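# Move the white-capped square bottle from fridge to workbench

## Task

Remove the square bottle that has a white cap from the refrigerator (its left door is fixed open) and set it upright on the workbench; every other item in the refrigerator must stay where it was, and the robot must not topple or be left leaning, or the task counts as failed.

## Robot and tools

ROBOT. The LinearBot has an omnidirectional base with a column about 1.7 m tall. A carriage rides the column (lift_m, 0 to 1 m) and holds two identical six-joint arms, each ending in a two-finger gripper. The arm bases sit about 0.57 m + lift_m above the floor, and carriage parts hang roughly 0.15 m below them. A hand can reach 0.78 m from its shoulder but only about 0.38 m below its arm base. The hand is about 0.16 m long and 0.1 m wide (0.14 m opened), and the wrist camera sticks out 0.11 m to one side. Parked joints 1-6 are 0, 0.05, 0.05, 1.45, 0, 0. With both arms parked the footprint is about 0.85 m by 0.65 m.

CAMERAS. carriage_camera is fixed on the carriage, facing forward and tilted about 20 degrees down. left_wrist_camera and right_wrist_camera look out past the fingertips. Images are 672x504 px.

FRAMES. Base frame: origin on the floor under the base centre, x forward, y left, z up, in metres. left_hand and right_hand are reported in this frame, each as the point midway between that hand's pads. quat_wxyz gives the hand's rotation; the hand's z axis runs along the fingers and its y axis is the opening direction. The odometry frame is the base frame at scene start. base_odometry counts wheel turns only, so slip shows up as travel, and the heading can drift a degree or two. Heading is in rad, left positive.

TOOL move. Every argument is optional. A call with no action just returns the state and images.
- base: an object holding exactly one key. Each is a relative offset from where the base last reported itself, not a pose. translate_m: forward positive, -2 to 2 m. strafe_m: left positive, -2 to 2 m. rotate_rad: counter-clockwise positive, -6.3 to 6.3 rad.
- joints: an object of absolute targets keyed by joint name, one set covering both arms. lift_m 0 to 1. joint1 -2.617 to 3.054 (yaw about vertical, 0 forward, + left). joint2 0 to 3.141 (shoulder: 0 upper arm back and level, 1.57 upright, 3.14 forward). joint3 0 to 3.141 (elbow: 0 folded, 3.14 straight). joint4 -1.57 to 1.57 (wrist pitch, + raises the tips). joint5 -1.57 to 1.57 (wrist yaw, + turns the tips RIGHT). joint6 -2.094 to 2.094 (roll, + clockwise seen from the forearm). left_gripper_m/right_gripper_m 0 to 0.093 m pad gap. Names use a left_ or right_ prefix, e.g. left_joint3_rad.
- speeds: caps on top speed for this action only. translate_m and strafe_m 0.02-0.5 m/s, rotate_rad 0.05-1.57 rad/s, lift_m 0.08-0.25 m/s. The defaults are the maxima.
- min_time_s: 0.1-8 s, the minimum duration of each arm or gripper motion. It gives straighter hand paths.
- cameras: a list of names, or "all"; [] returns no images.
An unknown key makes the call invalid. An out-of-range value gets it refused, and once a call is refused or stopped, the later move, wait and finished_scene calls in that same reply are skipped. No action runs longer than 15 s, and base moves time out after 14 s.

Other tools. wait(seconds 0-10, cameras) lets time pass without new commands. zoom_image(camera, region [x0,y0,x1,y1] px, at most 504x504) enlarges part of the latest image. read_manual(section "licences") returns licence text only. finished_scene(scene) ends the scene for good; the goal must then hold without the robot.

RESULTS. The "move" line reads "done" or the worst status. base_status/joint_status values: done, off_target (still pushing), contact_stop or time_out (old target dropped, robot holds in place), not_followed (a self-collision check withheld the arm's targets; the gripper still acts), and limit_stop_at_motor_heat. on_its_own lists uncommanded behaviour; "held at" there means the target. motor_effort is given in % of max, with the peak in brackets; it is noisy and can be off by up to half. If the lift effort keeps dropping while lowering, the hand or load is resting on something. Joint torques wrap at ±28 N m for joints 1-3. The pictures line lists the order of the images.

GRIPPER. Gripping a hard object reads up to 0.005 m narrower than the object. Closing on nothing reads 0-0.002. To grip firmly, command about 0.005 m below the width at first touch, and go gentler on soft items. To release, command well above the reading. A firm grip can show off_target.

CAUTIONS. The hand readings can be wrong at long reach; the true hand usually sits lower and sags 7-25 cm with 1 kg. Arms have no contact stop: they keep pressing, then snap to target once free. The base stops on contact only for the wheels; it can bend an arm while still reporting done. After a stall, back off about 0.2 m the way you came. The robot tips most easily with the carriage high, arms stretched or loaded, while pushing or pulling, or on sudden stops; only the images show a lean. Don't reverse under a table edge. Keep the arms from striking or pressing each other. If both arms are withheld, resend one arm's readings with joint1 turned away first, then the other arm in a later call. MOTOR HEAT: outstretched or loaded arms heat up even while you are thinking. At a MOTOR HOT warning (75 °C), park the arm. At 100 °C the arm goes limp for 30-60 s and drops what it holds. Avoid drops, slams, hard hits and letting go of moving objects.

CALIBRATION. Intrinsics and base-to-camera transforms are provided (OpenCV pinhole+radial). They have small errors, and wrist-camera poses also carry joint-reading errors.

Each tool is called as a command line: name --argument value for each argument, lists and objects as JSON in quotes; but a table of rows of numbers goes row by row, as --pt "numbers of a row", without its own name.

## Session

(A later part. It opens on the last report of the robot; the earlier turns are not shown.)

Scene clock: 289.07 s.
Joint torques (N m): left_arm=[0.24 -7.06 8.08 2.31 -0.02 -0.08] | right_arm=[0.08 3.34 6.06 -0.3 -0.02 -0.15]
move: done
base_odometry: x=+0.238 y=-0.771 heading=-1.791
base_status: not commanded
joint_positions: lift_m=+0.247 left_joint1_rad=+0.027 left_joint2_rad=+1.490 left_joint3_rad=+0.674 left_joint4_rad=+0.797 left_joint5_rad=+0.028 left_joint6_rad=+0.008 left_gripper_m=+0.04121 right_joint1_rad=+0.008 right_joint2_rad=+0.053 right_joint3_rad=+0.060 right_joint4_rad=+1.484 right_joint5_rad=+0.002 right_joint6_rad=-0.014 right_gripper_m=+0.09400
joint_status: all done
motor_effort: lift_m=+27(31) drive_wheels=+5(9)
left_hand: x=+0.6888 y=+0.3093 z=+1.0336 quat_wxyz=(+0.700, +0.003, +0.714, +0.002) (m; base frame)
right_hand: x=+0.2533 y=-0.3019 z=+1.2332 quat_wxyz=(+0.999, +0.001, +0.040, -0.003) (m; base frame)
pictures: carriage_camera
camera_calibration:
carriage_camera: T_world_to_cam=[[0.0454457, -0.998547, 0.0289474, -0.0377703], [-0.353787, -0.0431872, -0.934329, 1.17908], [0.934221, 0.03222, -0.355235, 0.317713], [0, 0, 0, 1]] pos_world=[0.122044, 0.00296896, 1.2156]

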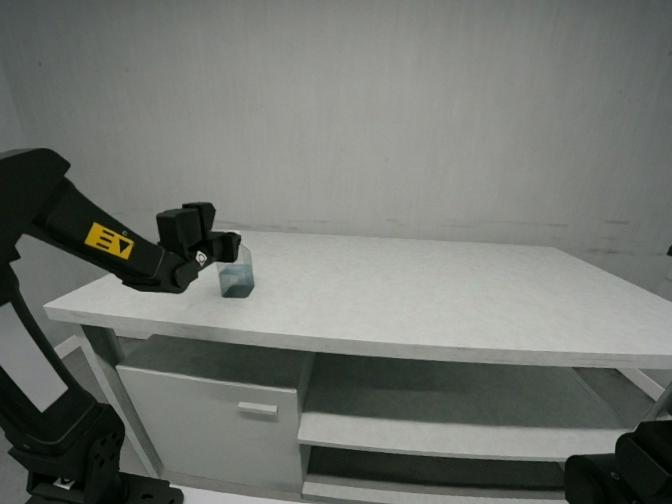

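move --joints '{"left_gripper_m": 0.041}' --min_time_s 1 --cameras '[]'

move --joints '{"left_gripper_m": 0.072}' --min_time_s 2.5 --cameras '["carriage_camera", "left_wrist_camera"]'

zoom_image --camera "carriage_camera" --region '[180, 200, 310, 320]'

Scene clock: 299.47 s.
Joint torques (N m): left_arm=[0.24 -7.04 8.02 2.31 -0.02 -0.09] | right_arm=[0.08 3.34 6.04 -0.3 -0.02 -0.16]
move: done
base_odometry: x=+0.238 y=-0.771 heading=-1.791
base_status: not commanded
joint_positions: lift_m=+0.247 left_joint1_rad=+0.027 left_joint2_rad=+1.490 left_joint3_rad=+0.674 left_joint4_rad=+0.797 left_joint5_rad=+0.028 left_joint6_rad=+0.008 left_gripper_m=+0.04121 right_joint1_rad=+0.008 right_joint2_rad=+0.053 right_joint3_rad=+0.060 right_joint4_rad=+1.484 right_joint5_rad=+0.002 right_joint6_rad=-0.014 right_gripper_m=+0.09400
joint_status: all done
motor_effort: lift_m=+27(27) drive_wheels=+7(7)
left_hand: x=+0.6888 y=+0.3093 z=+1.0336 quat_wxyz=(+0.700, +0.003, +0.714, +0.002) (m; base frame)
right_hand: x=+0.2533 y=-0.3019 z=+1.2332 quat_wxyz=(+0.999, +0.001, +0.040, -0.003) (m; base frame)
pictures: none
No camera images: "cameras" was empty.

Scene clock: 302.27 s.
Joint torques (N m): left_arm=[0.24 -7.06 8.03 2.31 -0.02 -0.09] | right_arm=[0.09 3.34 6.04 -0.3 -0.02 -0.15]
move: done
base_odometry: x=+0.238 y=-0.771 heading=-1.791
base_status: not commanded
joint_positions: lift_m=+0.247 left_joint1_rad=+0.027 left_joint2_rad=+1.490 left_joint3_rad=+0.674 left_joint4_rad=+0.797 left_joint5_rad=+0.028 left_joint6_rad=+0.008 left_gripper_m=+0.07189 right_joint1_rad=+0.008 right_joint2_rad=+0.053 right_joint3_rad=+0.060 right_joint4_rad=+1.484 right_joint5_rad=+0.002 right_joint6_rad=-0.014 right_gripper_m=+0.09400
joint_status: all done
motor_effort: lift_m=+27(27) drive_wheels=+0(9)
left_hand: x=+0.6888 y=+0.3093 z=+1.0336 quat_wxyz=(+0.700, +0.003, +0.714, +0.002) (m; base frame)
right_hand: x=+0.2533 y=-0.3019 z=+1.2332 quat_wxyz=(+0.999, +0.001, +0.040, -0.003) (m; base frame)
pictures: carriage_camera, left_wrist_camera
camera_calibration:
carriage_camera: T_world_to_cam=[[0.0454457, -0.998547, 0.0289474, -0.0377703], [-0.353787, -0.0431872, -0.934329, 1.17908], [0.934221, 0.03222, -0.355235, 0.317713], [0, 0, 0, 1]] pos_world=[0.122044, 0.00296896, 1.2156]
left_wrist_camera: T_world_to_cam=[[0.00474508, -0.999691, 0.0243905, 0.279428], [-0.621647, -0.0220541, -0.782987, 1.24372], [0.783283, -0.011447, -0.621559, 0.229803], [0, 0, 0, 1]] pos_world=[0.591831, 0.309402, 1.10984]

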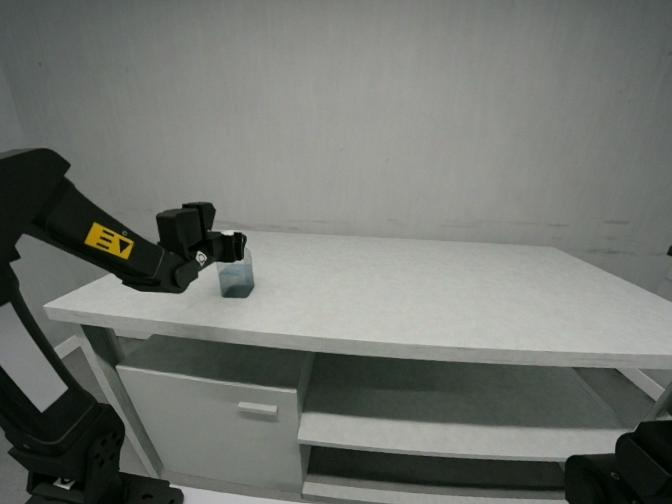

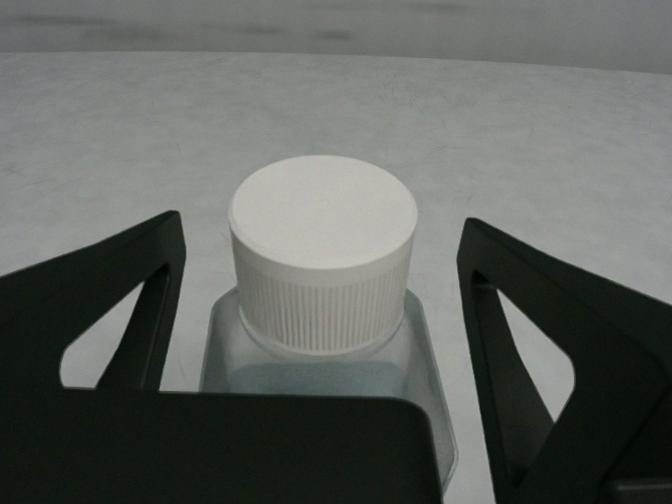

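Scaled by 3.877 from the camera's 672x504 image, which has a finer 960x720 frame.

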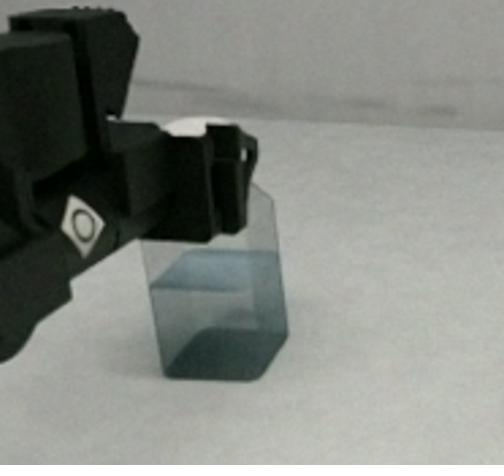

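move --joints '{"lift_m": 0.335}' --speeds '{"lift_m": 0.1}' --cameras '[]'

move --base '{"translate_m": -0.3}' --speeds '{"translate_m": 0.25}' --cameras '["carriage_camera"]'

zoom_image --camera "carriage_camera" --region '[180, 180, 340, 320]'

Scene clock: 314.40 s.
Joint torques (N m): left_arm=[0.23 -7.08 7.45 2.28 -0.02 -0.09] | right_arm=[0.06 3.36 6.06 -0.3 -0.02 -0.16]
move: done
base_odometry: x=+0.238 y=-0.771 heading=-1.791
base_status: not commanded
joint_positions: lift_m=+0.335 left_joint1_rad=+0.027 left_joint2_rad=+1.490 left_joint3_rad=+0.681 left_joint4_rad=+0.799 left_joint5_rad=+0.028 left_joint6_rad=+0.008 left_gripper_m=+0.07189 right_joint1_rad=+0.008 right_joint2_rad=+0.053 right_joint3_rad=+0.060 right_joint4_rad=+1.484 right_joint5_rad=+0.002 right_joint6_rad=-0.014 right_gripper_m=+0.09400
joint_status: all done
motor_effort: lift_m=+26(32) drive_wheels=+4(8)
left_hand: x=+0.6899 y=+0.3093 z=+1.1257 quat_wxyz=(+0.704, +0.003, +0.710, +0.002) (m; base frame)
right_hand: x=+0.2533 y=-0.3019 z=+1.3213 quat_wxyz=(+0.999, +0.001, +0.040, -0.003) (m; base frame)
pictures: none
No camera images: "cameras" was empty.

Scene clock: 316.97 s.
Joint torques (N m): left_arm=[0.23 -7.06 7.53 2.27 -0.02 -0.08] | right_arm=[0.1 3.38 6.05 -0.31 -0.02 -0.16]
move: done
base_odometry: x=+0.304 y=-0.478 heading=-1.790
base_status: done
joint_positions: lift_m=+0.335 left_joint1_rad=+0.027 left_joint2_rad=+1.490 left_joint3_rad=+0.681 left_joint4_rad=+0.800 left_joint5_rad=+0.028 left_joint6_rad=+0.008 left_gripper_m=+0.07189 right_joint1_rad=+0.008 right_joint2_rad=+0.053 right_joint3_rad=+0.060 right_joint4_rad=+1.485 right_joint5_rad=+0.002 right_joint6_rad=-0.014 right_gripper_m=+0.09400
joint_status: not commanded
motor_effort: lift_m=+26(26) drive_wheels=-7(13)
left_hand: x=+0.6899 y=+0.3093 z=+1.1258 quat_wxyz=(+0.704, +0.003, +0.710, +0.002) (m; base frame)
right_hand: x=+0.2531 y=-0.3019 z=+1.3213 quat_wxyz=(+0.999, +0.001, +0.039, -0.003) (m; base frame)
pictures: carriage_camera
camera_calibration:
carriage_camera: T_world_to_cam=[[0.0454457, -0.998547, 0.0289474, -0.0403208], [-0.353787, -0.0431872, -0.934329, 1.2614], [0.934221, 0.03222, -0.355235, 0.349012], [0, 0, 0, 1]] pos_world=[0.122044, 0.00296896, 1.30371]

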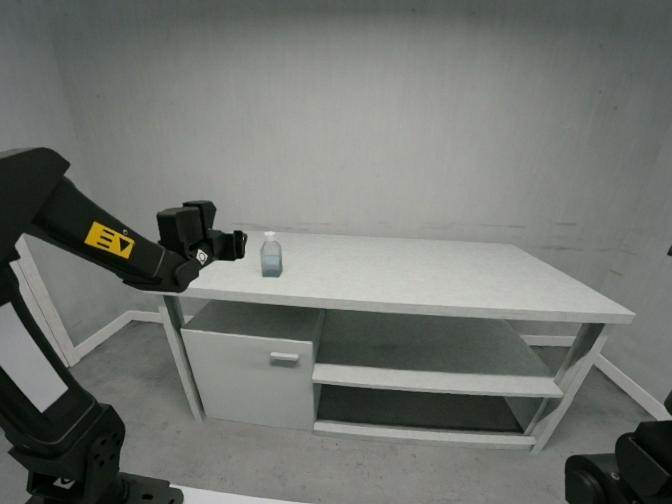

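Scaled by 3.150 from the camera's 672x504 image, which has a finer 960x720 frame.

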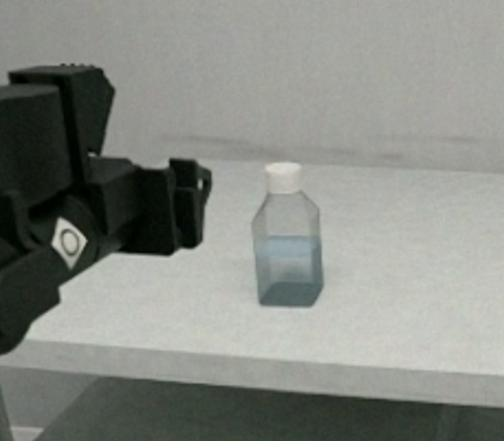

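Bottle stands upright on the bench.

finished_scene --scene 2

The scene is finished: the task was done.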